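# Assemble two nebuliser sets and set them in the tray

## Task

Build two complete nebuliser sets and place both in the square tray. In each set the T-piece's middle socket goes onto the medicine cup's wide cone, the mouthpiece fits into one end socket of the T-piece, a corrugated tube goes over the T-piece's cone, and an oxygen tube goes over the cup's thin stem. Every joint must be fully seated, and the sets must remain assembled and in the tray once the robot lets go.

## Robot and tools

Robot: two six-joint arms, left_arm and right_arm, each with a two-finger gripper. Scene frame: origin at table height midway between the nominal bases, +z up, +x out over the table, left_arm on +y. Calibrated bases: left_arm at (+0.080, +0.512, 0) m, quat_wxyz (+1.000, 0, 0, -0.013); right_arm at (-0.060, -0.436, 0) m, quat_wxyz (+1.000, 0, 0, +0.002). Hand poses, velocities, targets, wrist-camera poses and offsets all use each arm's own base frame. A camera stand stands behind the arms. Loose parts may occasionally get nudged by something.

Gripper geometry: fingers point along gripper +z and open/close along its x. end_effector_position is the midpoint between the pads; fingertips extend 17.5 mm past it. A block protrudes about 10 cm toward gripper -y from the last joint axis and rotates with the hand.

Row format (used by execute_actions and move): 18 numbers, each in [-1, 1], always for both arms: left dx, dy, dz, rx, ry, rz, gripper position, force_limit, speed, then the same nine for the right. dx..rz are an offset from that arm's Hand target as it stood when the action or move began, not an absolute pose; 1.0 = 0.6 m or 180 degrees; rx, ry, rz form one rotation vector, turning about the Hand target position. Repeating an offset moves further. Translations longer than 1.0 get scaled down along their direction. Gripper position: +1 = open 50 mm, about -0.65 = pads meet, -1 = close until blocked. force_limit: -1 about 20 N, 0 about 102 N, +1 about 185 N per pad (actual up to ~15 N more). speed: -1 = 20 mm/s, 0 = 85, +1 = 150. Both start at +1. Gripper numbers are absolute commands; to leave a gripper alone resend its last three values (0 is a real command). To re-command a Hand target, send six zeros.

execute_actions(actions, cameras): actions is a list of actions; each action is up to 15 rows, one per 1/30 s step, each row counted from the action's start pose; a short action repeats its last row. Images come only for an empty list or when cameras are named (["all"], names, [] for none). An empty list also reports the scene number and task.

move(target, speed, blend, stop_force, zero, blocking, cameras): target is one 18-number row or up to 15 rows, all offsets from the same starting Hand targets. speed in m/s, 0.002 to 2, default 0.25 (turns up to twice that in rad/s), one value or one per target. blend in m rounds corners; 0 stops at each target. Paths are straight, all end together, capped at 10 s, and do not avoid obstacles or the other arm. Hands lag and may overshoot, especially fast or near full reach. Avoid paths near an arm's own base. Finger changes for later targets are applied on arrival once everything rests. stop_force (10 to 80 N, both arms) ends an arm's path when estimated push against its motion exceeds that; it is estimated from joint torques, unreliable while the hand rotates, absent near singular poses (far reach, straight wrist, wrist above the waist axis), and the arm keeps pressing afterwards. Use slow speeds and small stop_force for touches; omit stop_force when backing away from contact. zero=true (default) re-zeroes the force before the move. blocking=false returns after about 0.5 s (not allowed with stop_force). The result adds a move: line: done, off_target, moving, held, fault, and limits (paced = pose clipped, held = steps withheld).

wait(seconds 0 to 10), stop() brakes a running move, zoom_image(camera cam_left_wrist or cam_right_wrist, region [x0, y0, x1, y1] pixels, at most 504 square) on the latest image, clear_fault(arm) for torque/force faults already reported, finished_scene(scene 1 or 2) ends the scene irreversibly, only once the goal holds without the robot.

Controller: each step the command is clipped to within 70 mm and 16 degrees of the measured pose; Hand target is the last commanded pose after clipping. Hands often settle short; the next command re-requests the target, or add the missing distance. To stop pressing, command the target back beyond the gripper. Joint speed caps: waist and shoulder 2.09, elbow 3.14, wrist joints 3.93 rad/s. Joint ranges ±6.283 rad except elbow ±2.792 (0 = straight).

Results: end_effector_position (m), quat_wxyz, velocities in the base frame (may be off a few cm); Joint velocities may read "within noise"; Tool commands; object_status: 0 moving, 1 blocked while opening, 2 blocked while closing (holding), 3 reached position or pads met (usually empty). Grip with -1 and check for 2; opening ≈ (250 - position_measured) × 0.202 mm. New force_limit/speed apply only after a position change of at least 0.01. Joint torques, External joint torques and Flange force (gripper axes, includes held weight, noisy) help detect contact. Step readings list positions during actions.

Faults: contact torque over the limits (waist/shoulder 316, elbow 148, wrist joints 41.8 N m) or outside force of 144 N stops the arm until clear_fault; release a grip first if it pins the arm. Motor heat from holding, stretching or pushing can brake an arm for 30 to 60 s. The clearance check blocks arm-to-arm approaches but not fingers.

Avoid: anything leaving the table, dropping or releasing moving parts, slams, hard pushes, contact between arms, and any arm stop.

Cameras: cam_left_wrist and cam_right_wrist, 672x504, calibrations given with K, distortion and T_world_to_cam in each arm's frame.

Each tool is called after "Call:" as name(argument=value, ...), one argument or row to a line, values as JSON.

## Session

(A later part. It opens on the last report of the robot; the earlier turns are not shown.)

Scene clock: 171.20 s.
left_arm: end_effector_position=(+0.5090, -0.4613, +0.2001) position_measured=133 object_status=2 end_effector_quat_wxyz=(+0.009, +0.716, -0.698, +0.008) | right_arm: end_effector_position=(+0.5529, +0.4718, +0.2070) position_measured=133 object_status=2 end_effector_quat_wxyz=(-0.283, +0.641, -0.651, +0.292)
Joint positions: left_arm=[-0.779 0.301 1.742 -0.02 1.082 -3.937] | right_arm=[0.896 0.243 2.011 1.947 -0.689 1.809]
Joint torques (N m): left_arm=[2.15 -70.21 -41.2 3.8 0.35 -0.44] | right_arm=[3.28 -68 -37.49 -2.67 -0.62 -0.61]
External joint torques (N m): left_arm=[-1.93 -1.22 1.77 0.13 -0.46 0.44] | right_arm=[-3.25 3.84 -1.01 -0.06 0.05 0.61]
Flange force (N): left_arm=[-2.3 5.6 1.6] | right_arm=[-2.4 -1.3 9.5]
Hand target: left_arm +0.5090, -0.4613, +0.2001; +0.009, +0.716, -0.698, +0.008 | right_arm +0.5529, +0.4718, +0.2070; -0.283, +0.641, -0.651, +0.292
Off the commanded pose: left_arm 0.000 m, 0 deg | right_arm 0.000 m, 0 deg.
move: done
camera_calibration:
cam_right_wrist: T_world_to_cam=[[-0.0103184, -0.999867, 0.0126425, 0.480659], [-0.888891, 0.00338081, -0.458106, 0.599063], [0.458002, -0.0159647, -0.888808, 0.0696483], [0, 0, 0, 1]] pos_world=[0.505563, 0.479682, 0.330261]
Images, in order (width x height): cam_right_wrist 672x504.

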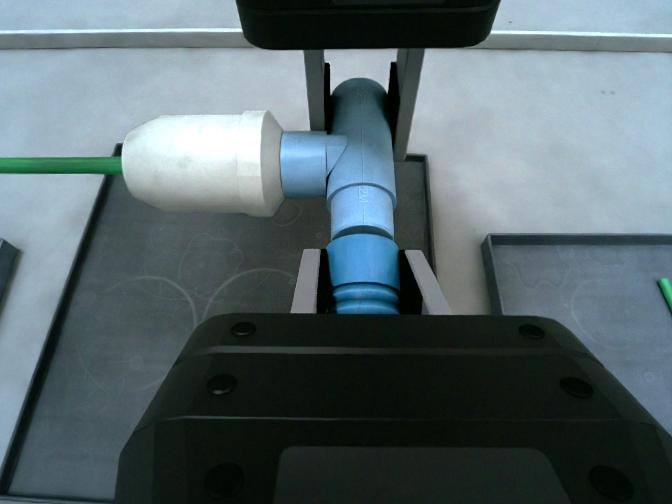

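Call:
move(
  target=[
    [0,0,0,0,0,0,-0.98,0.5,-0.9, 0,-0.0002,0.0017,0,0,0,-1,-0.3,-0.9],
    [0,0,0,0,0,0,-0.98,0.5,-0.9, 0.022,-0.0002,0.0017,0,0,0,-1,-0.3,-0.9],
  ],
  speed=0.012,
  stop_force=14,
  cameras=["cam_right_wrist"],
)

Call:
zoom_image(
  camera="cam_right_wrist",
  region=[290, 60, 440, 310],
)

Scene clock: 173.10 s.
left_arm: end_effector_position=(+0.5090, -0.4613, +0.2000) position_measured=133 object_status=2 end_effector_quat_wxyz=(+0.009, +0.716, -0.698, +0.008) | right_arm: end_effector_position=(+0.5583, +0.4716, +0.2080) position_measured=133 object_status=2 end_effector_quat_wxyz=(-0.283, +0.641, -0.651, +0.292)
Joint positions: left_arm=[-0.779 0.301 1.742 -0.02 1.082 -3.937] | right_arm=[0.889 0.246 2.005 1.949 -0.684 1.801]
Joint torques (N m): left_arm=[-7.86 -74.53 -36.43 -0.39 4.51 -0.51] | right_arm=[-5.69 -62.53 -42.11 -4.4 -0.59 -0.6]
External joint torques (N m): left_arm=[7.99 3.85 -2.75 4.3 -4.61 0.51] | right_arm=[5.62 -1.76 3.69 1.68 0.04 0.6]
Flange force (N): left_arm=[-2.8 -15.1 8.0] | right_arm=[0.6 8.3 -10.7]
Hand target: left_arm +0.5090, -0.4613, +0.2001; +0.009, +0.716, -0.698, +0.008 | right_arm +0.5583, +0.4716, +0.2080; -0.283, +0.641, -0.651, +0.292 (not the last commanded pose)
Off the commanded pose: left_arm 0.000 m, 0 deg | right_arm 0.008 m, 0 deg.
move: contact (right_arm); path passed 1 of 2 targets
camera_calibration:
cam_right_wrist: T_world_to_cam=[[-0.010272, -0.999868, 0.0125549, 0.480608], [-0.888932, 0.00338111, -0.458026, 0.604316], [0.457923, -0.0158653, -0.88885, 0.0680685], [0, 0, 0, 1]] pos_world=[0.510963, 0.479582, 0.331261]
Images, in order (width x height): cam_right_wrist 672x504.

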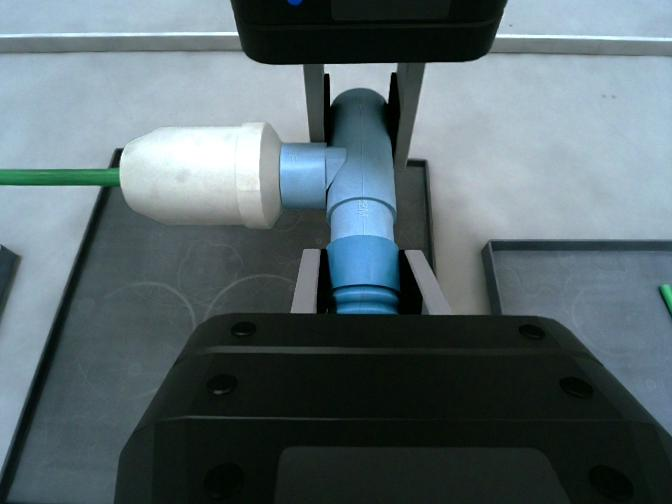

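Scaled by 2.016 from the camera's 672x504 image, which has a finer 960x720 frame.

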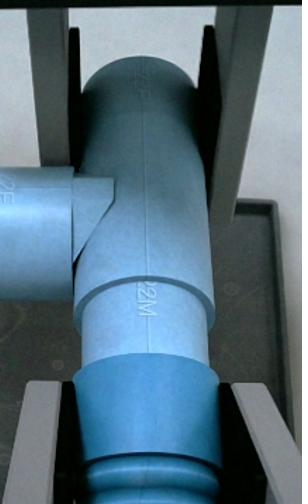

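Call:
move(
  target=[0,0,0,0,0,0,-0.98,0.5,-0.9, 0.032,0,0,0,0,0,-1,-0.3,-0.9],
  speed=0.012,
  stop_force=50,
  cameras=["cam_right_wrist"],
)

Call:
zoom_image(
  camera="cam_right_wrist",
  region=[290, 60, 440, 310],
)

Scene clock: 175.23 s.
left_arm: end_effector_position=(+0.5090, -0.4613, +0.2001) position_measured=133 object_status=2 end_effector_quat_wxyz=(+0.009, +0.716, -0.698, +0.008) | right_arm: end_effector_position=(+0.5736, +0.4717, +0.2079) position_measured=133 object_status=2 end_effector_quat_wxyz=(-0.283, +0.641, -0.651, +0.292)
Joint positions: left_arm=[-0.779 0.301 1.742 -0.02 1.082 -3.937] | right_arm=[0.869 0.259 1.988 1.949 -0.671 1.785]
Joint torques (N m): left_arm=[-40.61 -80.2 -15.37 -13.98 17.7 -0.72] | right_arm=[-34.99 -57.37 -65.15 -11.83 -1.25 -0.71]
External joint torques (N m): left_arm=[40.8 9.48 -23.9 17.89 -17.82 0.72] | right_arm=[34.91 -8.5 26.48 9.12 0.73 0.71]
Flange force (N): left_arm=[-6.3 -81.2 13.8] | right_arm=[6.6 50.1 -64.8]
Hand target: left_arm +0.5090, -0.4613, +0.2001; +0.009, +0.716, -0.698, +0.008 | right_arm +0.5736, +0.4717, +0.2079; -0.283, +0.641, -0.651, +0.292 (not the last commanded pose)
Off the commanded pose: left_arm 0.000 m, 0 deg | right_arm 0.004 m, 0 deg.
move: contact (right_arm)
camera_calibration:
cam_right_wrist: T_world_to_cam=[[-0.0100921, -0.999869, 0.0126471, 0.480641], [-0.888996, 0.00318105, -0.457905, 0.617961], [0.457804, -0.0158644, -0.888911, 0.0610561], [0, 0, 0, 1]] pos_world=[0.526263, 0.479581, 0.331162]
Images, in order (width x height): cam_right_wrist 672x504.

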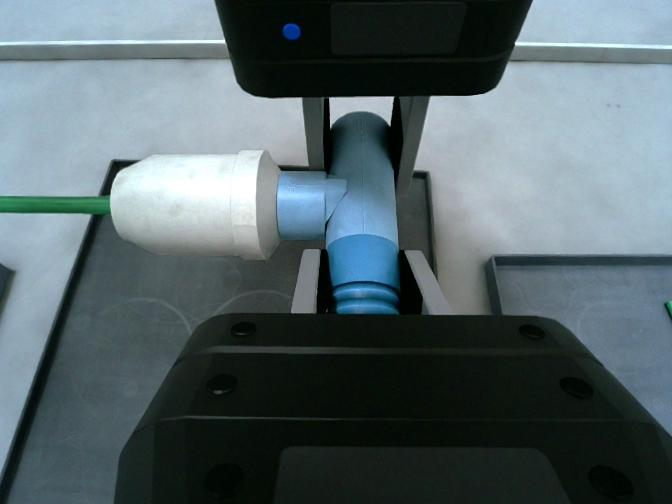

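Scaled by 2.016 from the camera's 672x504 image, which has a finer 960x720 frame.

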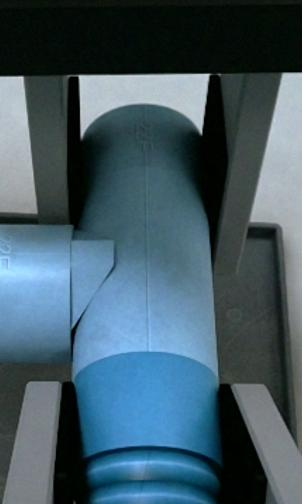

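Call:
move(
  target=[
    [0,0,0,0,0,0,-0.98,0.5,-0.9, -0.0042,0,0,0,0,0,-1,-0.3,-0.9],
    [0,0,0,0,0,0,0.4,0.5,-0.7, -0.0042,0,0,0,0,0,-1,-0.3,-0.9],
    [0,0,0.1667,0,0,0,0.4,0.5,-0.7, -0.0042,0,0,0,0,0,-1,-0.3,-0.9],
    [0,0.3,0.1667,0,0,0,0.4,0.5,-0.7, 0.05,-0.12,0,0,0,0,-1,-0.3,-0.9],
    [-0.4067,0.1938,0.1667,0,0,0.0106,0.4,0.5,-0.7, 0.1131,-0.2623,0.0015,0,0,0,-1,-0.3,-0.9],
  ],
  speed=[0.02,0.02,0.1,0.15,0.2],
  blend=[0,0,0.02,0.04,0],
  cameras=["all"],
)

Scene clock: 182.57 s.
left_arm: end_effector_position=(+0.2650, -0.3450, +0.3001) position_measured=92 object_status=3 end_effector_quat_wxyz=(+0.009, +0.727, -0.686, +0.008) | right_arm: end_effector_position=(+0.6414, +0.3143, +0.2088) position_measured=133 object_status=2 end_effector_quat_wxyz=(-0.283, +0.641, -0.651, +0.292)
Joint positions: left_arm=[-0.987 -0.167 2.054 -0.014 1.235 -4.182] | right_arm=[0.579 0.168 2.104 1.839 -0.451 1.697]
Joint torques (N m): left_arm=[2.06 -24.48 -43.81 4.12 0.29 -0.39] | right_arm=[3.29 -59.18 -37.88 -1.94 -0.32 -0.57]
External joint torques (N m): left_arm=[-2.06 0.81 2 0.07 -0.41 0.39] | right_arm=[-3.46 3.1 -0.56 0.04 0 0.57]
Flange force (N): left_arm=[0.8 4.1 4.2] | right_arm=[1.8 -0.7 9.3]
Hand target: left_arm +0.2649, -0.3451, +0.3001; +0.009, +0.727, -0.686, +0.008 | right_arm +0.6414, +0.3143, +0.2088; -0.283, +0.641, -0.651, +0.292
Off the commanded pose: left_arm 0.000 m, 0 deg | right_arm 0.000 m, 0 deg.
move: done
camera_calibration:
cam_left_wrist: T_world_to_cam=[[0.0614878, -0.998078, 0.00772689, -0.351428], [-0.931716, -0.0546197, 0.359058, 0.136001], [-0.357946, -0.029277, -0.933283, 0.500706], [0, 0, 0, 1]] pos_world=[0.327548, -0.328665, 0.421184]
cam_right_wrist: T_world_to_cam=[[-0.0100936, -0.999869, 0.0126463, 0.323935], [-0.888996, 0.0031828, -0.457905, 0.679193], [0.457804, -0.0158644, -0.888911, 0.0284088], [0, 0, 0, 1]] pos_world=[0.594063, 0.322181, 0.332162]

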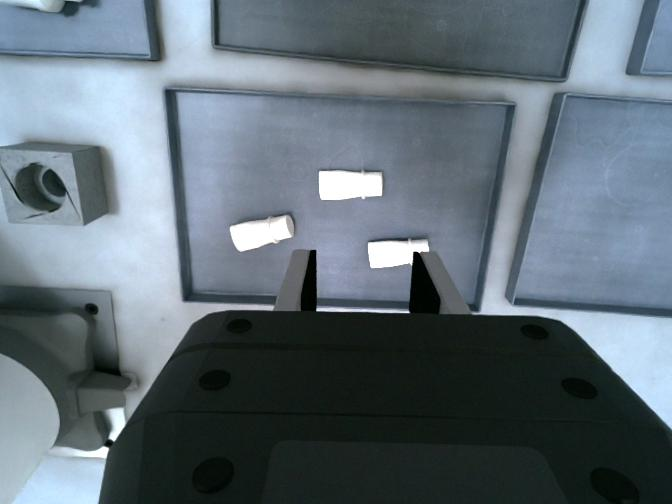

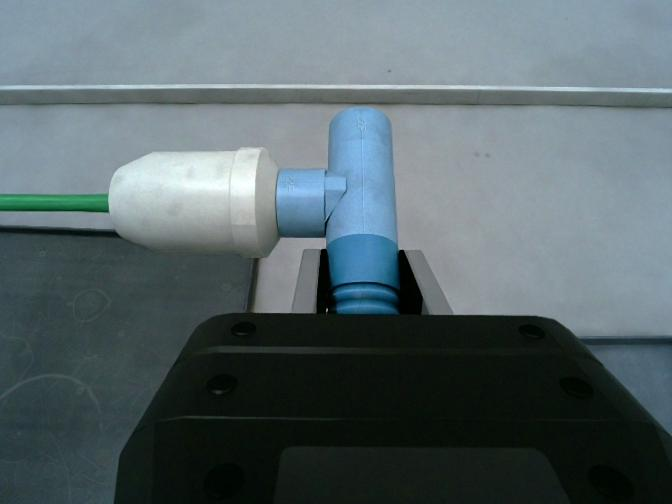

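Call:
zoom_image(
  camera="cam_left_wrist",
  region=[220, 150, 440, 290],
)

Scaled by 2.291 from the camera's 672x504 image, which has a finer 960x720 frame.

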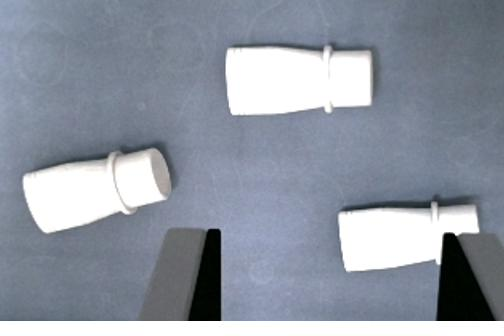

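Call:
move(
  target=[-0.0422,-0.0037,-0.3583,-0.0327,0.0284,0.5082,0.47,0,-0.5, 0,0,0,0,0,0,-1,-0.3,-0.9],
  speed=0.3,
  cameras=["cam_left_wrist"],
)

Scene clock: 187.00 s.
left_arm: end_effector_position=(+0.2396, -0.3473, +0.0851) position_measured=83 object_status=3 end_effector_quat_wxyz=(+0.061, +0.997, +0.044, +0.015) | right_arm: end_effector_position=(+0.6414, +0.3143, +0.2088) position_measured=133 object_status=2 end_effector_quat_wxyz=(-0.283, +0.641, -0.651, +0.292)
Joint positions: left_arm=[-1.026 -0.008 2.374 -0.054 0.655 -5.785] | right_arm=[0.579 0.168 2.104 1.839 -0.451 1.697]
Joint torques (N m): left_arm=[2.09 -30.08 -32.49 2.96 0.09 -0.42] | right_arm=[3.13 -59.76 -37.87 -1.95 -0.4 -0.55]
External joint torques (N m): left_arm=[-2.07 0.03 1.57 0.06 -0.39 0.42] | right_arm=[-3.11 3.39 -0.75 0.03 0.09 0.55]
Flange force (N): left_arm=[-5.1 -0.6 2.4] | right_arm=[0.9 -0.7 9.6]
Hand target: left_arm +0.2396, -0.3473, +0.0851; +0.061, +0.997, +0.044, +0.015 | right_arm +0.6414, +0.3143, +0.2088; -0.283, +0.641, -0.651, +0.292
Off the commanded pose: left_arm 0.000 m, 0 deg | right_arm 0.000 m, 0 deg.
move: done
camera_calibration:
cam_left_wrist: T_world_to_cam=[[0.995903, 0.0901467, 0.00706437, -0.196426], [0.0762594, -0.879321, 0.470084, -0.347908], [0.0485883, -0.467619, -0.882594, 0.0369841], [0, 0, 0, 1]] pos_world=[0.220355, -0.270921, 0.197576]
Images, in order (width x height): cam_left_wrist 672x504.

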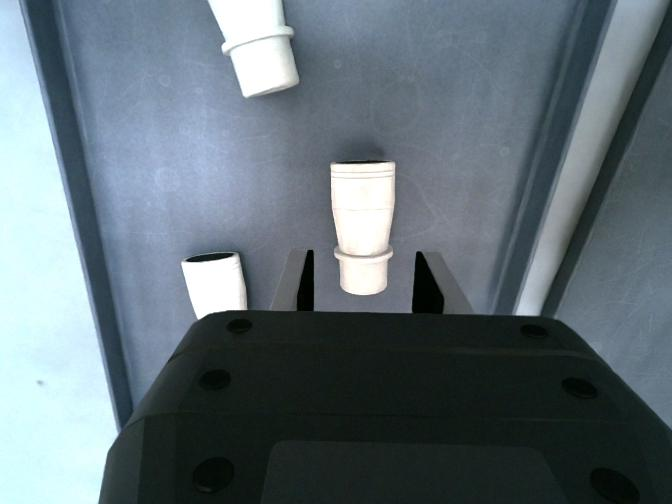

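Call:
move(
  target=[
    [0.0048,0.0025,-0.1038,0,0,0,0.47,0,-0.5, 0,0,0,0,0,0,-1,-0.3,-0.9],
    [0.0048,0.0025,-0.1038,0,0,0,-1,0,-0.9, 0,0,0,0,0,0,-1,-0.3,-0.9],
  ],
  speed=0.1,
  blend=[0,0],
  cameras=["cam_left_wrist"],
)

Scene clock: 189.23 s.
left_arm: end_effector_position=(+0.2425, -0.3458, +0.0228) position_measured=124 object_status=2 end_effector_quat_wxyz=(+0.061, +0.997, +0.044, +0.014) | right_arm: end_effector_position=(+0.6414, +0.3143, +0.2088) position_measured=133 object_status=2 end_effector_quat_wxyz=(-0.283, +0.641, -0.651, +0.292)
Joint positions: left_arm=[-1.018 0.107 2.424 -0.072 0.491 -5.756] | right_arm=[0.579 0.168 2.104 1.839 -0.451 1.697]
Joint torques (N m): left_arm=[2.34 -36.56 -26.46 2.45 0.11 -0.38] | right_arm=[3.13 -59.53 -37.77 -1.86 -0.32 -0.56]
External joint torques (N m): left_arm=[-2.24 -0.16 1.25 0.02 -0.4 0.38] | right_arm=[-3.16 3.23 -0.67 -0.05 0.01 0.56]
Flange force (N): left_arm=[-5.5 -0.2 1.6] | right_arm=[1.2 -0.4 9.5]
Hand target: left_arm +0.2425, -0.3458, +0.0228; +0.061, +0.997, +0.044, +0.015 | right_arm +0.6414, +0.3143, +0.2088; -0.283, +0.641, -0.651, +0.292
Off the commanded pose: left_arm 0.000 m, 0 deg | right_arm 0.000 m, 0 deg.
move: done
camera_calibration:
cam_left_wrist: T_world_to_cam=[[0.995903, 0.0901463, 0.00706454, -0.19891], [0.0762591, -0.879321, 0.470084, -0.317516], [0.0485883, -0.467619, -0.882594, -0.0174361], [0, 0, 0, 1]] pos_world=[0.223155, -0.269421, 0.135276]
Images, in order (width x height): cam_left_wrist 672x504.

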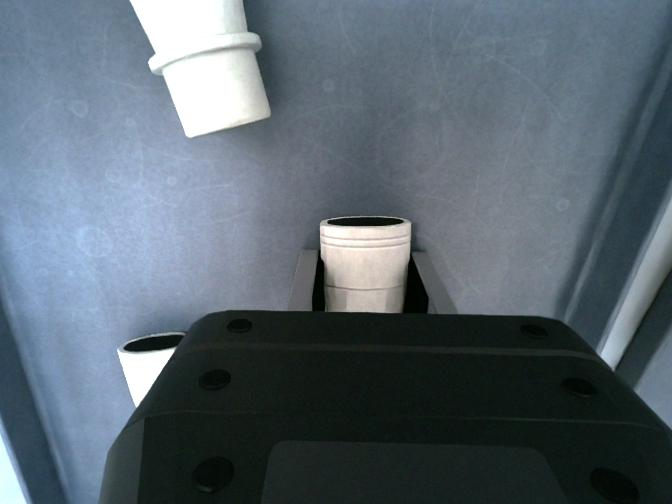

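Call:
move(
  target=[
    [0,0,0.16,0,0,0,-1,0,-0.9, 0,0,0,0,0,0,-1,-0.3,-0.9],
    [0.7115,0.0017,0.462,0.0416,-0.037,-0.5233,-1,0,-0.9, 0,0,0,0,0,0,-1,-0.3,-0.9],
    [0.7015,-0.4473,0.315,0.0416,-0.037,-0.5233,-1,0,-0.9, 0,0,0,0,0,0,-1,-0.3,-0.9],
  ],
  speed=[0.15,0.3,0.2],
  blend=[0.02,0.03,0],
  cameras=["all"],
)

Call:
zoom_image(
  camera="cam_right_wrist",
  region=[280, 0, 450, 310],
)

Scene clock: 195.57 s.
left_arm: end_effector_position=(+0.6634, -0.6142, +0.2117) position_measured=124 object_status=2 end_effector_quat_wxyz=(-0.004, +0.710, -0.704, +0.019) | right_arm: end_effector_position=(+0.6414, +0.3143, +0.2088) position_measured=133 object_status=2 end_effector_quat_wxyz=(-0.283, +0.641, -0.651, +0.292)
Joint positions: left_arm=[-0.788 0.611 1.246 0.008 1.245 -3.941] | right_arm=[0.579 0.168 2.104 1.839 -0.451 1.697]
Joint torques (N m): left_arm=[2.35 -101.79 -44.26 4.22 0.23 -0.41] | right_arm=[2.92 -59.68 -37.61 -1.93 -0.31 -0.65]
External joint torques (N m): left_arm=[-2.42 -2.31 1.79 0.07 -0.41 0.41] | right_arm=[-2.92 3.34 -0.9 0.01 0 0.66]
Flange force (N): left_arm=[-4.7 8.2 1.0] | right_arm=[0.4 -0.3 9.7]
Hand target: left_arm +0.6634, -0.6142, +0.2118; -0.004, +0.710, -0.704, +0.019 | right_arm +0.6414, +0.3143, +0.2088; -0.283, +0.641, -0.651, +0.292
Off the commanded pose: left_arm 0.000 m, 0 deg | right_arm 0.000 m, 0 deg.
move: done
camera_calibration:
cam_left_wrist: T_world_to_cam=[[0.0122672, -0.999908, 0.00583931, -0.611988], [-0.944832, -0.00967952, 0.327411, 0.567213], [-0.327324, -0.0095336, -0.944864, 0.547309], [0, 0, 0, 1]] pos_world=[0.722577, -0.601224, 0.334994]
cam_right_wrist: T_world_to_cam=[[-0.0100936, -0.999869, 0.0126463, 0.323935], [-0.888996, 0.0031828, -0.457905, 0.679193], [0.457804, -0.0158644, -0.888911, 0.0284088], [0, 0, 0, 1]] pos_world=[0.594063, 0.322181, 0.332162]

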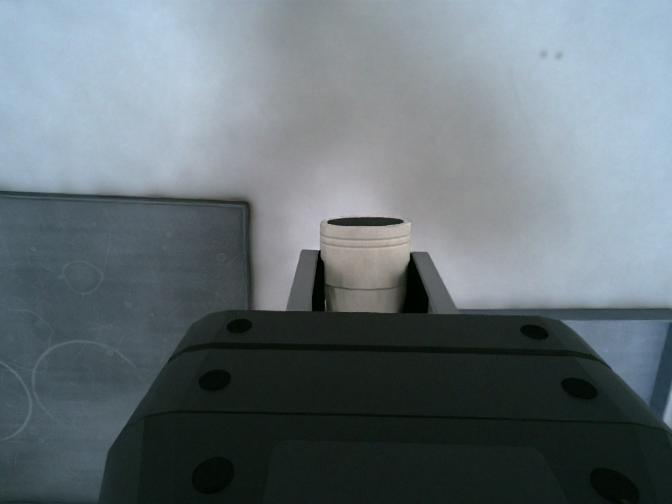

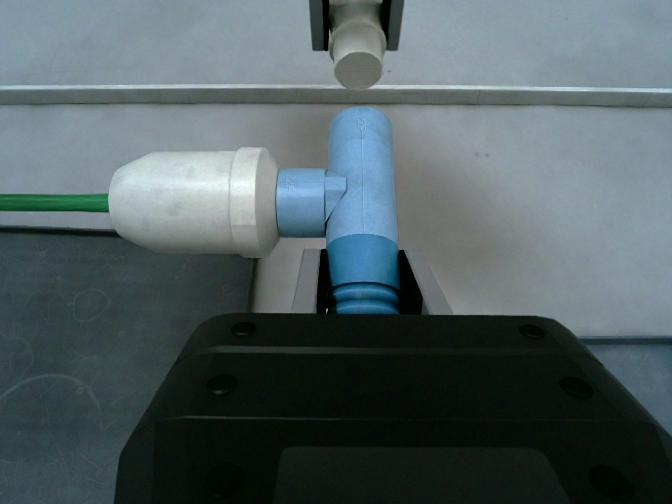

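Scaled by 1.626 from the camera's 672x504 image, which has a finer 960x720 frame.

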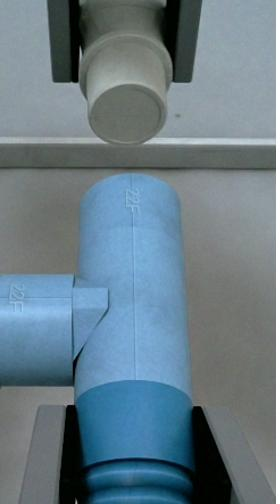

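Call:
move(
  target=[-0.0523,-0.0008,0.0007,0,0,0,-1,0,-0.9, 0,0,0,0,0,0,-1,-0.3,-0.9],
  speed=0.06,
  cameras=["cam_right_wrist"],
)

Call:
zoom_image(
  camera="cam_right_wrist",
  region=[300, 30, 420, 180],
)

Scene clock: 196.93 s.
left_arm: end_effector_position=(+0.6320, -0.6147, +0.2123) position_measured=124 object_status=2 end_effector_quat_wxyz=(-0.004, +0.710, -0.704, +0.019) | right_arm: end_effector_position=(+0.6414, +0.3143, +0.2088) position_measured=133 object_status=2 end_effector_quat_wxyz=(-0.283, +0.641, -0.651, +0.292)
Joint positions: left_arm=[-0.814 0.575 1.305 0.01 1.223 -3.967] | right_arm=[0.579 0.168 2.104 1.839 -0.451 1.697]
Joint torques (N m): left_arm=[2.32 -98.52 -44.14 4.18 0.2 -0.36] | right_arm=[3.24 -59.59 -37.81 -1.92 -0.36 -0.58]
External joint torques (N m): left_arm=[-2.14 -1.67 2.12 0.08 -0.37 0.37] | right_arm=[-3.39 3.43 -0.57 0.02 0.03 0.58]
Flange force (N): left_arm=[-4.7 7.6 1.6] | right_arm=[1.5 -0.5 9.9]
Hand target: left_arm +0.6320, -0.6146, +0.2122; -0.004, +0.710, -0.704, +0.019 | right_arm +0.6414, +0.3143, +0.2088; -0.283, +0.641, -0.651, +0.292
Off the commanded pose: left_arm 0.000 m, 0 deg | right_arm 0.000 m, 0 deg.
move: done
camera_calibration:
cam_right_wrist: T_world_to_cam=[[-0.0100936, -0.999869, 0.0126463, 0.323935], [-0.888996, 0.0031828, -0.457905, 0.679193], [0.457804, -0.0158644, -0.888911, 0.0284088], [0, 0, 0, 1]] pos_world=[0.594063, 0.322181, 0.332162]
Images, in order (width x height): cam_right_wrist 672x504.

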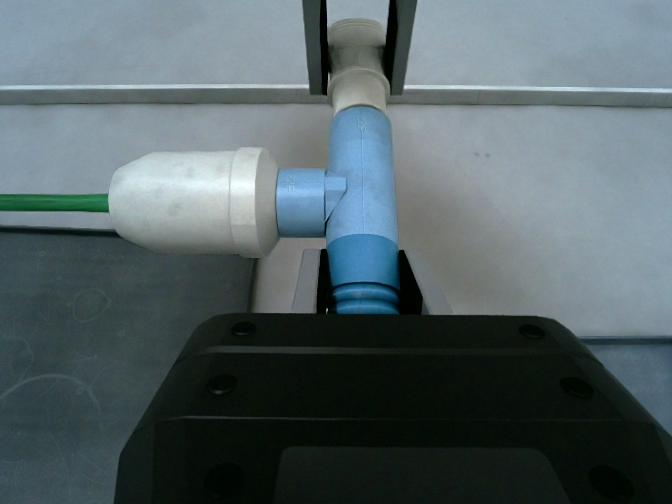

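Scaled by 3.360 from the camera's 672x504 image, which has a finer 960x720 frame.

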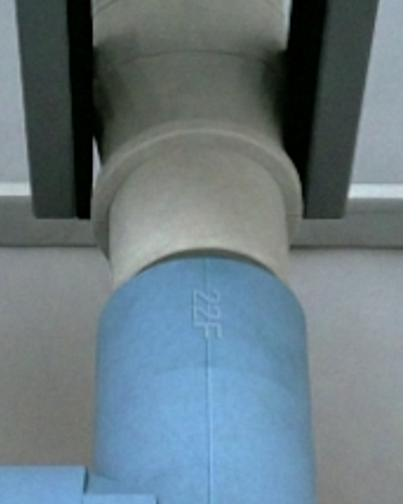

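Call:
move(
  target=[-0.02,-0.0003,0,0,0,0,-1,0,-0.9, 0,0,0,0,0,0,-1,-0.3,-0.9],
  speed=0.008,
  stop_force=12,
  cameras=["cam_right_wrist"],
)

Call:
zoom_image(
  camera="cam_right_wrist",
  region=[300, 30, 420, 180],
)

Scene clock: 199.70 s.
left_arm: end_effector_position=(+0.6200, -0.6148, +0.2122) position_measured=124 object_status=2 end_effector_quat_wxyz=(-0.004, +0.710, -0.704, +0.019) | right_arm: end_effector_position=(+0.6414, +0.3143, +0.2088) position_measured=133 object_status=2 end_effector_quat_wxyz=(-0.283, +0.641, -0.651, +0.292)
Joint positions: left_arm=[-0.824 0.562 1.327 0.01 1.215 -3.978] | right_arm=[0.579 0.168 2.104 1.839 -0.451 1.697]
Joint torques (N m): left_arm=[-0.78 -98.17 -42.95 3.15 1.22 -0.42] | right_arm=[1.47 -58.9 -39.4 -2.24 -0.41 -0.63]
External joint torques (N m): left_arm=[0.8 -0.37 1.1 1.08 -1.39 0.42] | right_arm=[-1.39 2.58 0.96 0.33 0.1 0.63]
Flange force (N): left_arm=[-4.4 2.4 2.9] | right_arm=[0.6 2.4 5.5]
Hand target: left_arm +0.6200, -0.6148, +0.2122; -0.004, +0.710, -0.704, +0.019 | right_arm +0.6414, +0.3143, +0.2088; -0.283, +0.641, -0.651, +0.292
Off the commanded pose: left_arm 0.000 m, 0 deg | right_arm 0.000 m, 0 deg.
move: done
camera_calibration:
cam_right_wrist: T_world_to_cam=[[-0.0100936, -0.999869, 0.0126463, 0.323935], [-0.888996, 0.0031828, -0.457905, 0.679193], [0.457804, -0.0158644, -0.888911, 0.0284088], [0, 0, 0, 1]] pos_world=[0.594063, 0.322181, 0.332162]
Images, in order (width x height): cam_right_wrist 672x504.

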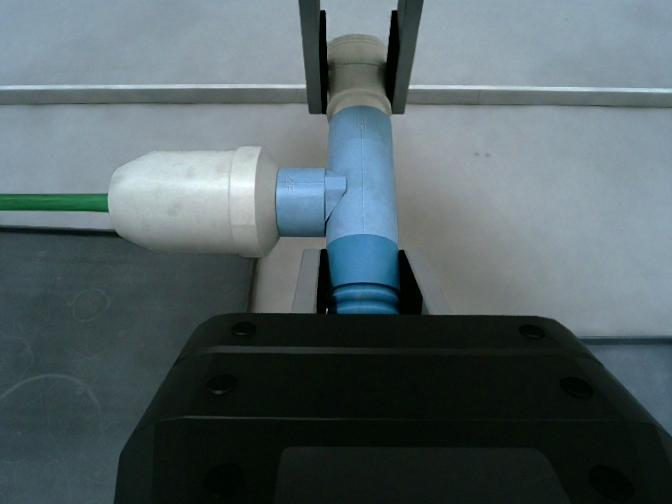

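Scaled by 3.360 from the camera's 672x504 image, which has a finer 960x720 frame.

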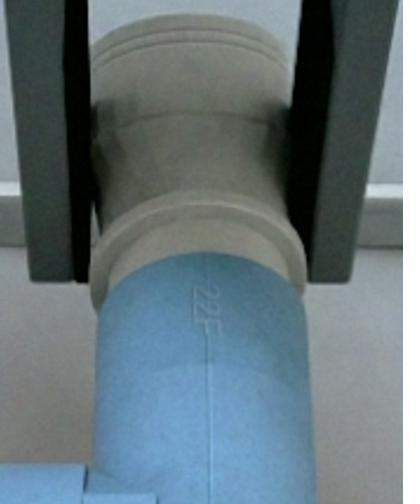

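Call:
move(
  target=[-0.035,0,0,0,0,0,-1,0,-0.9, 0,0,0,0,0,0,-1,-0.3,-0.9],
  speed=0.012,
  stop_force=60,
  cameras=["cam_right_wrist"],
)

Call:
zoom_image(
  camera="cam_right_wrist",
  region=[300, 30, 420, 180],
)

Scene clock: 201.53 s.
left_arm: end_effector_position=(+0.6107, -0.6148, +0.2124) position_measured=124 object_status=2 end_effector_quat_wxyz=(-0.004, +0.710, -0.704, +0.020) | right_arm: end_effector_position=(+0.6414, +0.3143, +0.2088) position_measured=133 object_status=2 end_effector_quat_wxyz=(-0.283, +0.641, -0.651, +0.292)
Joint positions: left_arm=[-0.832 0.551 1.344 0.011 1.208 -3.986] | right_arm=[0.579 0.168 2.104 1.839 -0.451 1.697]
Joint torques (N m): left_arm=[-44.81 -98.32 -18.59 -12.5 15.74 -0.8] | right_arm=[-21.89 -57.2 -74.86 -8.28 -2.01 -0.36]
External joint torques (N m): left_arm=[44.98 1.09 -23.07 16.73 -15.91 0.8] | right_arm=[21.76 1.13 36.46 6.38 1.69 0.37]
Flange force (N): left_arm=[-3.2 -70.6 3.9] | right_arm=[1.9 53.4 -46.5]
Hand target: left_arm +0.6107, -0.6148, +0.2123; -0.004, +0.710, -0.704, +0.020 (not the last commanded pose) | right_arm +0.6414, +0.3143, +0.2088; -0.283, +0.641, -0.651, +0.292
Off the commanded pose: left_arm 0.012 m, 0 deg | right_arm 0.000 m, 0 deg.
move: contact (left_arm)
camera_calibration:
cam_right_wrist: T_world_to_cam=[[-0.0100921, -0.999869, 0.0126471, 0.324033], [-0.888996, 0.00318105, -0.457905, 0.679193], [0.457804, -0.0158644, -0.888911, 0.0284104], [0, 0, 0, 1]] pos_world=[0.594063, 0.322281, 0.332162]
Images, in order (width x height): cam_right_wrist 672x504.

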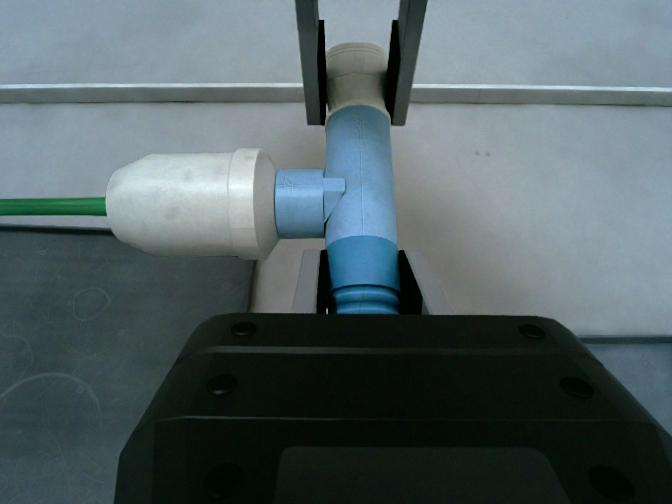

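Scaled by 3.360 from the camera's 672x504 image, which has a finer 960x720 frame.

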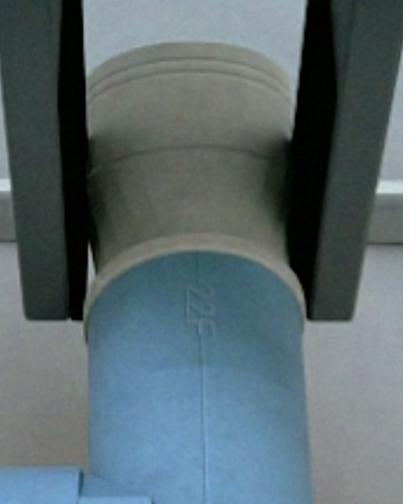

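Call:
zoom_image(
  camera="cam_right_wrist",
  region=[318, 80, 402, 150],
)

Scaled by 6.000 from the camera's 672x504 image, which has a finer 960x720 frame.

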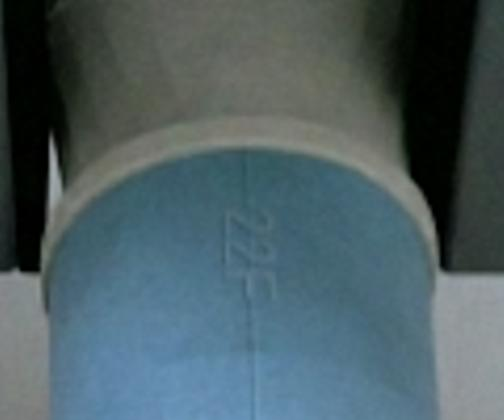

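Call:
move(
  target=[
    [0.0038,0,0,0,0,0,-1,0,-0.9, 0,0,0,0,0,0,-1,-0.3,-0.9],
    [0.0038,0,0,0,0,0,-1,0,-0.9, 0,0,0,0,0,0,0.4,-0.3,-0.7],
    [0.0038,0,0,0,0,0,-1,0,-0.9, -0.1667,0,0.15,0,0,0,0.4,-0.3,-0.7],
    [0.0038,0,0.02,0,0,0,-1,0,-0.9, -0.4023,-0.4405,0.2353,0,0,0,0.4,-0.3,-0.7],
  ],
  speed=[0.02,0.02,0.1,0.25],
  blend=[0,0,0.03,0],
  cameras=["all"],
)

Scene clock: 206.97 s.
left_arm: end_effector_position=(+0.6130, -0.6148, +0.2243) position_measured=124 object_status=2 end_effector_quat_wxyz=(-0.004, +0.710, -0.704, +0.020) | right_arm: end_effector_position=(+0.4000, +0.0500, +0.3500) position_measured=92 object_status=3 end_effector_quat_wxyz=(-0.283, +0.641, -0.651, +0.292)
Joint positions: left_arm=[-0.83 0.547 1.327 0.011 1.228 -3.984] | right_arm=[0.109 -0.616 2.393 2.951 -0.539 0.244]
Joint torques (N m): left_arm=[2.23 -96.48 -44.32 4.2 0.25 -0.42] | right_arm=[3.09 14.28 -44.86 -4.39 2.22 -0.6]
External joint torques (N m): left_arm=[-2.16 -1.3 2.05 0.08 -0.44 0.42] | right_arm=[-3.21 2.19 -0.99 -0.15 0.06 0.6]
Flange force (N): left_arm=[-4.2 7.0 1.9] | right_arm=[0.0 0.0 0.0]
Hand target: left_arm +0.6130, -0.6148, +0.2243; -0.004, +0.710, -0.704, +0.020 | right_arm +0.4000, +0.0500, +0.3500; -0.283, +0.641, -0.651, +0.292
Off the commanded pose: left_arm 0.000 m, 0 deg | right_arm 0.000 m, 0 deg.
move: done
camera_calibration:
cam_left_wrist: T_world_to_cam=[[0.0124837, -0.999903, 0.00619558, -0.612208], [-0.945037, -0.00977368, 0.326818, 0.515748], [-0.326725, -0.00993494, -0.945067, 0.542139], [0, 0, 0, 1]] pos_world=[0.672174, -0.601722, 0.347595]
cam_right_wrist: T_world_to_cam=[[-0.0101364, -0.999867, 0.0127375, 0.0554202], [-0.889098, 0.00318263, -0.457706, 0.529983], [0.457605, -0.0159644, -0.889012, 0.26028], [0, 0, 0, 1]] pos_world=[0.352663, 0.0578814, 0.473262]

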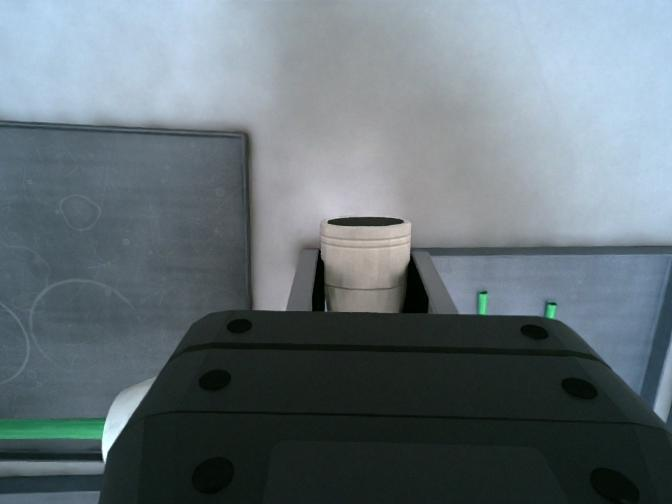

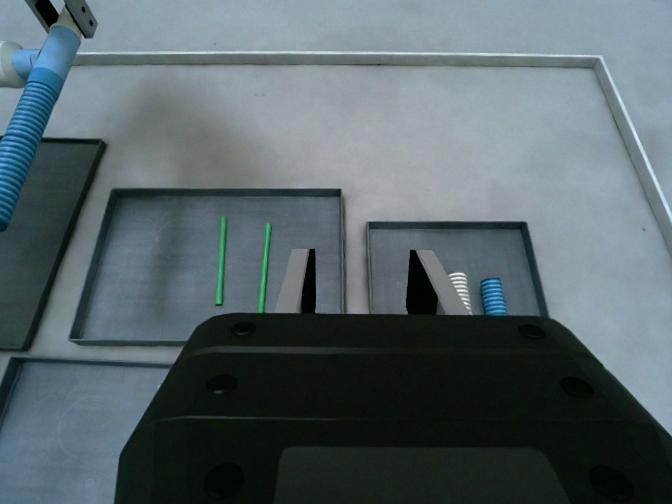

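Call:
move(
  target=[-0.0073,0.1772,-0.2738,0,0,0.0083,-1,0,-0.9, 0,0,0,0,0,0,0.4,-0.3,-0.7],
  speed=0.15,
)

Call:
move(
  target=[0,0,-0.075,0,0,0,-1,0,-0.9, 0,0,0,0,0,0,0.4,-0.3,-0.7],
  speed=0.012,
  stop_force=10,
  cameras=["all"],
)

Scene clock: 208.90 s.
left_arm: end_effector_position=(+0.6087, -0.5085, +0.0600) position_measured=124 object_status=2 end_effector_quat_wxyz=(-0.004, +0.719, -0.694, +0.020) | right_arm: end_effector_position=(+0.4000, +0.0500, +0.3500) position_measured=92 object_status=3 end_effector_quat_wxyz=(-0.283, +0.641, -0.651, +0.292)
Joint positions: left_arm=[-0.742 0.558 1.64 0.01 0.904 -3.925] | right_arm=[0.109 -0.616 2.393 2.951 -0.539 0.244]
Joint torques (N m): left_arm=[2.25 -91.37 -37.7 3.57 0.26 -0.4] | right_arm=[2.84 14.02 -44.84 -4.39 2.21 -0.64]
External joint torques (N m): left_arm=[-1.99 -0.74 1.95 0.04 -0.45 0.4] | right_arm=[-2.92 2.5 -0.94 -0.14 0.06 0.64]
Flange force (N): left_arm=[-2.5 5.8 0.8] | right_arm=[0.0 0.0 0.0]
Hand target: left_arm +0.6086, -0.5085, +0.0601; -0.004, +0.719, -0.694, +0.020 | right_arm +0.4000, +0.0500, +0.3500; -0.283, +0.641, -0.651, +0.292
Off the commanded pose: left_arm 0.000 m, 0 deg | right_arm 0.000 m, 0 deg.
move: done

Scene clock: 212.67 s.
left_arm: end_effector_position=(+0.6087, -0.5085, +0.0215) position_measured=124 object_status=2 end_effector_quat_wxyz=(-0.004, +0.719, -0.694, +0.020) | right_arm: end_effector_position=(+0.4000, +0.0500, +0.3500) position_measured=92 object_status=3 end_effector_quat_wxyz=(-0.283, +0.641, -0.651, +0.292)
Joint positions: left_arm=[-0.742 0.596 1.66 0.01 0.846 -3.926] | right_arm=[0.109 -0.616 2.393 2.951 -0.539 0.244]
Joint torques (N m): left_arm=[3.64 -73.65 -27.3 3.67 -1.27 -0.39] | right_arm=[3.3 14.02 -45.01 -4.38 2.17 -0.57]
External joint torques (N m): left_arm=[-3.52 -21.03 -6.99 -0.21 1.09 0.39] | right_arm=[-3.42 2.58 -0.74 -0.16 0.1 0.57]
Flange force (N): left_arm=[-2.9 8.9 -26.8] | right_arm=[0.0 0.0 0.0]
Hand target: left_arm +0.6087, -0.5085, +0.0215; -0.004, +0.719, -0.694, +0.020 (not the last commanded pose) | right_arm +0.4000, +0.0500, +0.3500; -0.283, +0.641, -0.651, +0.292
Off the commanded pose: left_arm 0.006 m, 0 deg | right_arm 0.000 m, 0 deg.
move: contact (left_arm)
camera_calibration:
cam_left_wrist: T_world_to_cam=[[0.0386094, -0.999235, 0.0062158, -0.520233], [-0.944478, -0.034461, 0.326763, 0.566019], [-0.326298, -0.0184868, -0.945086, 0.345488], [0, 0, 0, 1]] pos_world=[0.667411, -0.493942, 0.144796]
cam_right_wrist: T_world_to_cam=[[-0.0100936, -0.999869, 0.0126463, 0.0554493], [-0.888996, 0.0031828, -0.457905, 0.530129], [0.457804, -0.0158644, -0.888911, 0.260109], [0, 0, 0, 1]] pos_world=[0.352763, 0.0578812, 0.473262]

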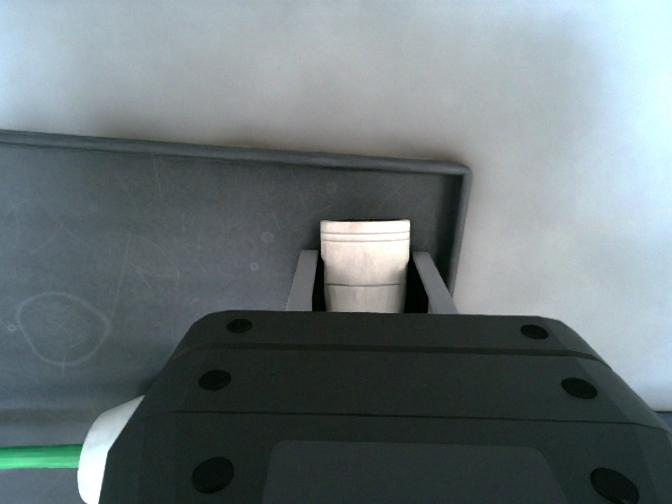

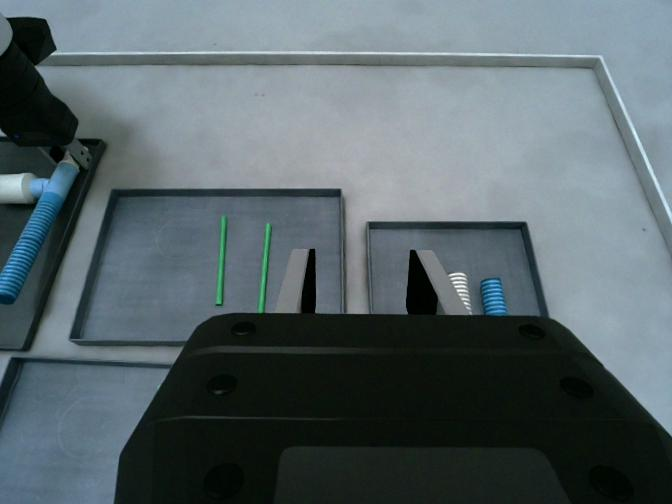

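Call:
move(
  target=[
    [0,0,0.001,0,0,0,-1,0,-0.9, 0,0,0,0,0,0,0.4,-0.3,-0.7],
    [0,0,0.001,0,0,0,0.3,0,-0.95, 0,0,0,0,0,0,0.4,-0.3,-0.7],
    [0,0,0.001,0,0,0,0.45,0,-0.95, 0,0,0,0,0,0,0.4,-0.3,-0.7],
    [0,0,0.2,0,0,0,0.45,0,-0.95, 0,0,0,0,0,0,0.4,-0.3,-0.7],
    [0,0.05,0.65,0,0,0,0.45,0,-0.95, 0,0,0,0,0,0,0.4,-0.3,-0.7],
  ],
  speed=[0.01,0.05,0.05,0.06,0.25],
  blend=[0,0,0,0.02,0],
  cameras=["all"],
)

Scene clock: 218.10 s.
left_arm: end_effector_position=(+0.6086, -0.4785, +0.4116) position_measured=85 object_status=3 end_effector_quat_wxyz=(-0.004, +0.719, -0.694, +0.020) | right_arm: end_effector_position=(+0.4000, +0.0500, +0.3500) position_measured=92 object_status=3 end_effector_quat_wxyz=(-0.283, +0.641, -0.651, +0.292)
Joint positions: left_arm=[-0.713 0.335 1.3 0.006 1.466 -3.89] | right_arm=[0.109 -0.616 2.393 2.951 -0.539 0.244]
Joint torques (N m): left_arm=[2.23 -78.2 -45.91 4.35 0.25 -0.38] | right_arm=[2.59 14.06 -44.93 -4.34 2.23 -0.6]
External joint torques (N m): left_arm=[-2 -1.44 1.88 0.1 -0.42 0.38] | right_arm=[-2.66 2.29 -0.92 -0.2 0.05 0.6]
Flange force (N): left_arm=[-3.0 6.9 3.4] | right_arm=[0.0 0.0 0.0]
Hand target: left_arm +0.6087, -0.4785, +0.4115; -0.004, +0.719, -0.694, +0.020 | right_arm +0.4000, +0.0500, +0.3500; -0.283, +0.641, -0.651, +0.292
Off the commanded pose: left_arm 0.000 m, 0 deg | right_arm 0.000 m, 0 deg.
move: done
camera_calibration:
cam_left_wrist: T_world_to_cam=[[0.0385459, -0.999237, 0.00634198, -0.492603], [-0.944481, -0.0343597, 0.326765, 0.43954], [-0.326298, -0.0185853, -0.945084, 0.714643], [0, 0, 0, 1]] pos_world=[0.667311, -0.463842, 0.534895]
cam_right_wrist: T_world_to_cam=[[-0.0100936, -0.999869, 0.0126463, 0.0554493], [-0.888996, 0.0031828, -0.457905, 0.530129], [0.457804, -0.0158644, -0.888911, 0.260109], [0, 0, 0, 1]] pos_world=[0.352763, 0.0578812, 0.473262]

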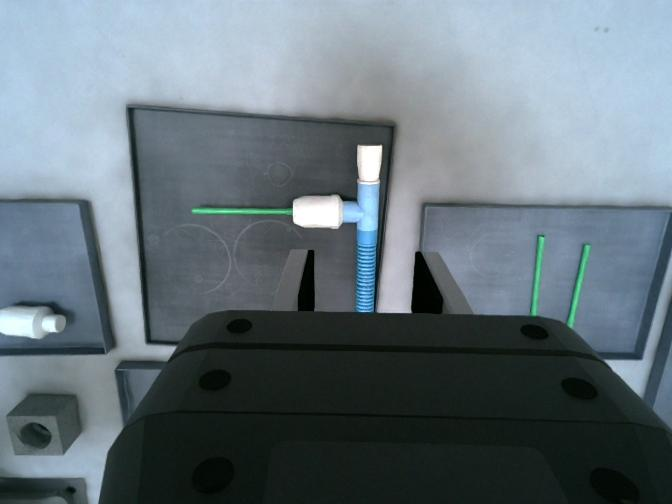

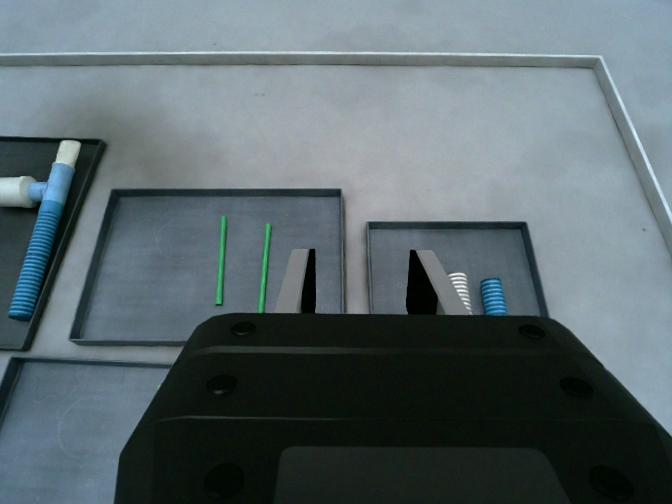

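Call:
move(
  target=[-0.3863,0.7642,-0.4942,-0.1693,-0.2046,-0.4517,0.8,0,-0.5, -0.1878,0.204,-0.3833,0.0065,0.2666,-0.0146,0.45,0,-0.5],
  speed=0.3,
  cameras=["all"],
)

Scene clock: 224.60 s.
left_arm: end_effector_position=(+0.3769, -0.0200, +0.1151) position_measured=32 object_status=3 end_effector_quat_wxyz=(+0.019, -0.045, +0.921, -0.387) | right_arm: end_effector_position=(+0.2873, +0.1724, +0.1200) position_measured=85 object_status=3 end_effector_quat_wxyz=(+0.006, +0.687, -0.727, +0.006)
Joint positions: left_arm=[0.396 0.112 2.395 -0.863 1.115 -0.684] | right_arm=[0.45 -0.156 2.414 3.123 -0.892 0.518]
Joint torques (N m): left_arm=[2.1 -34.65 -24.1 0.36 2.23 -0.44] | right_arm=[3.11 -19.96 -33.43 -3.38 -0.01 -0.55]
External joint torques (N m): left_arm=[-2.07 -0.17 1.3 0.07 -0.49 0.45] | right_arm=[-3.14 2.37 -0.96 -0.1 0.05 0.55]
Flange force (N): left_arm=[1.0 -2.5 5.8] | right_arm=[3.3 -8.6 2.8]
Hand target: left_arm +0.3769, -0.0200, +0.1150; +0.019, -0.046, +0.921, -0.387 | right_arm +0.2874, +0.1724, +0.1200; +0.006, +0.687, -0.727, +0.006
Off the commanded pose: left_arm 0.000 m, 0 deg | right_arm 0.000 m, 0 deg.
move: done
camera_calibration:
cam_left_wrist: T_world_to_cam=[[-0.993648, -0.112191, -0.00872354, 0.384802], [-0.0984507, 0.904258, -0.415482, 0.11873], [0.0545018, -0.411984, -0.909559, 0.21176], [0, 0, 0, 1]] pos_world=[0.382506, 0.0230505, 0.245296]
cam_right_wrist: T_world_to_cam=[[-0.0461186, -0.998807, 0.0160448, 0.189333], [-0.933865, 0.0488111, 0.354278, 0.231807], [-0.354639, 0.00135514, -0.935002, 0.345262], [0, 0, 0, 1]] pos_world=[0.347652, 0.177325, 0.237659]

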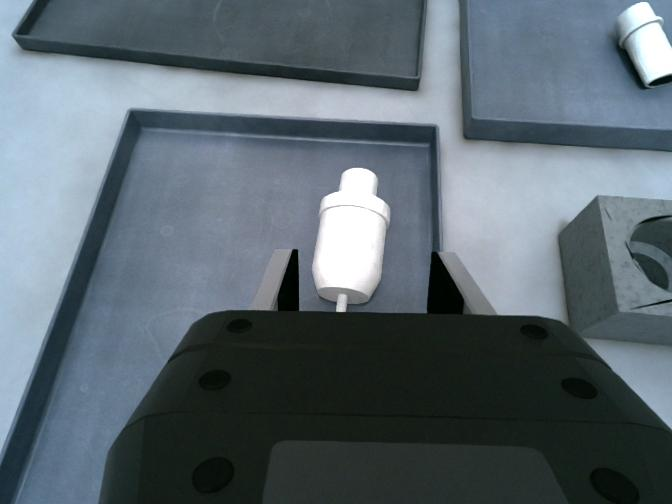

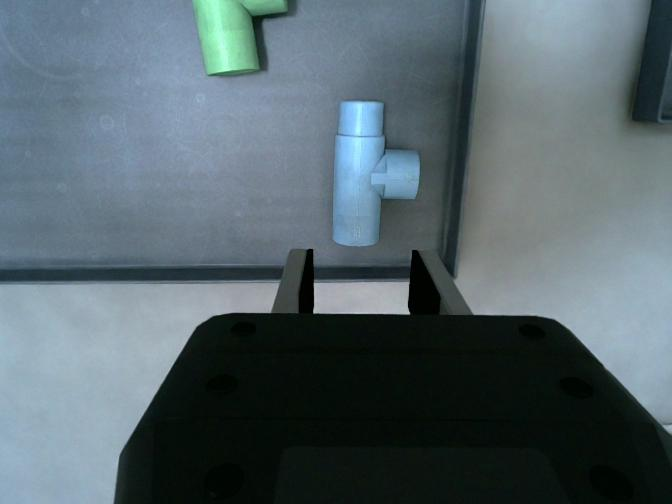

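Call:
move(
  target=[
    [0.0147,-0.033,-0.0925,0,0,-0.04,0.8,0,-0.5, -0.0092,-0.006,-0.1608,0,0,0,0.4,0,-0.5],
    [0.0147,-0.033,-0.0925,0,0,-0.04,0.8,0,-0.5, -0.0092,-0.006,-0.1608,0,0,0,-1,0,-0.9],
  ],
  speed=0.12,
  blend=[0,0],
  cameras=["all"],
)

Scene clock: 227.90 s.
left_arm: end_effector_position=(+0.3857, -0.0398, +0.0595) position_measured=32 object_status=3 end_effector_quat_wxyz=(-0.005, +0.012, +0.922, -0.387) | right_arm: end_effector_position=(+0.2818, +0.1688, +0.0235) position_measured=132 object_status=2 end_effector_quat_wxyz=(+0.006, +0.687, -0.727, +0.006)
Joint positions: left_arm=[0.323 0.253 2.386 -0.882 1.052 -0.549] | right_arm=[0.447 0.015 2.517 3.116 -0.617 0.524]
Joint torques (N m): left_arm=[2.11 -44.07 -18.53 0.31 2.34 -0.4] | right_arm=[3.12 -29.49 -24.56 -2.5 -0.04 -0.59]
External joint torques (N m): left_arm=[-2.18 -0.01 0.93 0.02 -0.44 0.4] | right_arm=[-3.2 2.67 -0.89 -0.07 0.07 0.59]
Flange force (N): left_arm=[0.1 -2.6 5.5] | right_arm=[3.6 -8.5 5.7]
Hand target: left_arm +0.3857, -0.0398, +0.0595; -0.005, +0.012, +0.922, -0.387 | right_arm +0.2818, +0.1688, +0.0235; +0.006, +0.687, -0.727, +0.006
Off the commanded pose: left_arm 0.000 m, 0 deg | right_arm 0.000 m, 0 deg.
move: done
camera_calibration:
cam_left_wrist: T_world_to_cam=[[-0.999876, 0.0131369, -0.00867153, 0.398249], [0.0155524, 0.909457, -0.415507, 0.0706346], [0.0024279, -0.415591, -0.909548, 0.172605], [0, 0, 0, 1]] pos_world=[0.396682, 0.00226222, 0.189795]
cam_right_wrist: T_world_to_cam=[[-0.0461218, -0.998807, 0.0160409, 0.187132], [-0.933898, 0.0488128, 0.354191, 0.261017], [-0.354552, 0.00135531, -0.935035, 0.253157], [0, 0, 0, 1]] pos_world=[0.342152, 0.173825, 0.141259]

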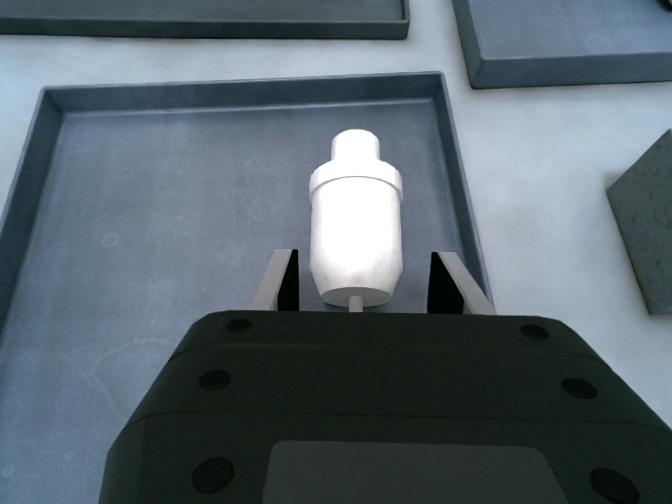

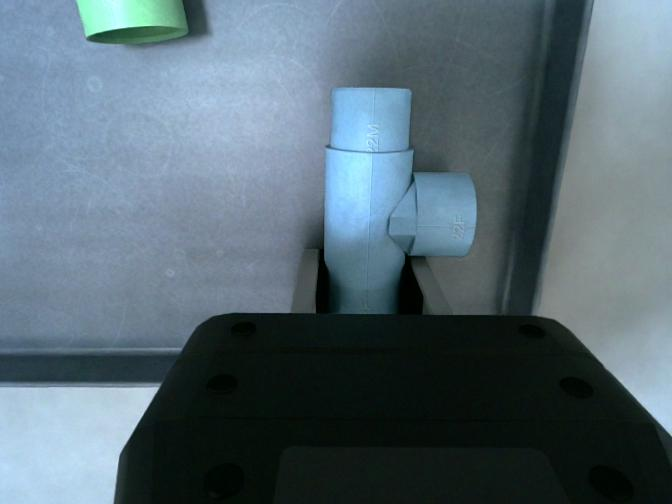

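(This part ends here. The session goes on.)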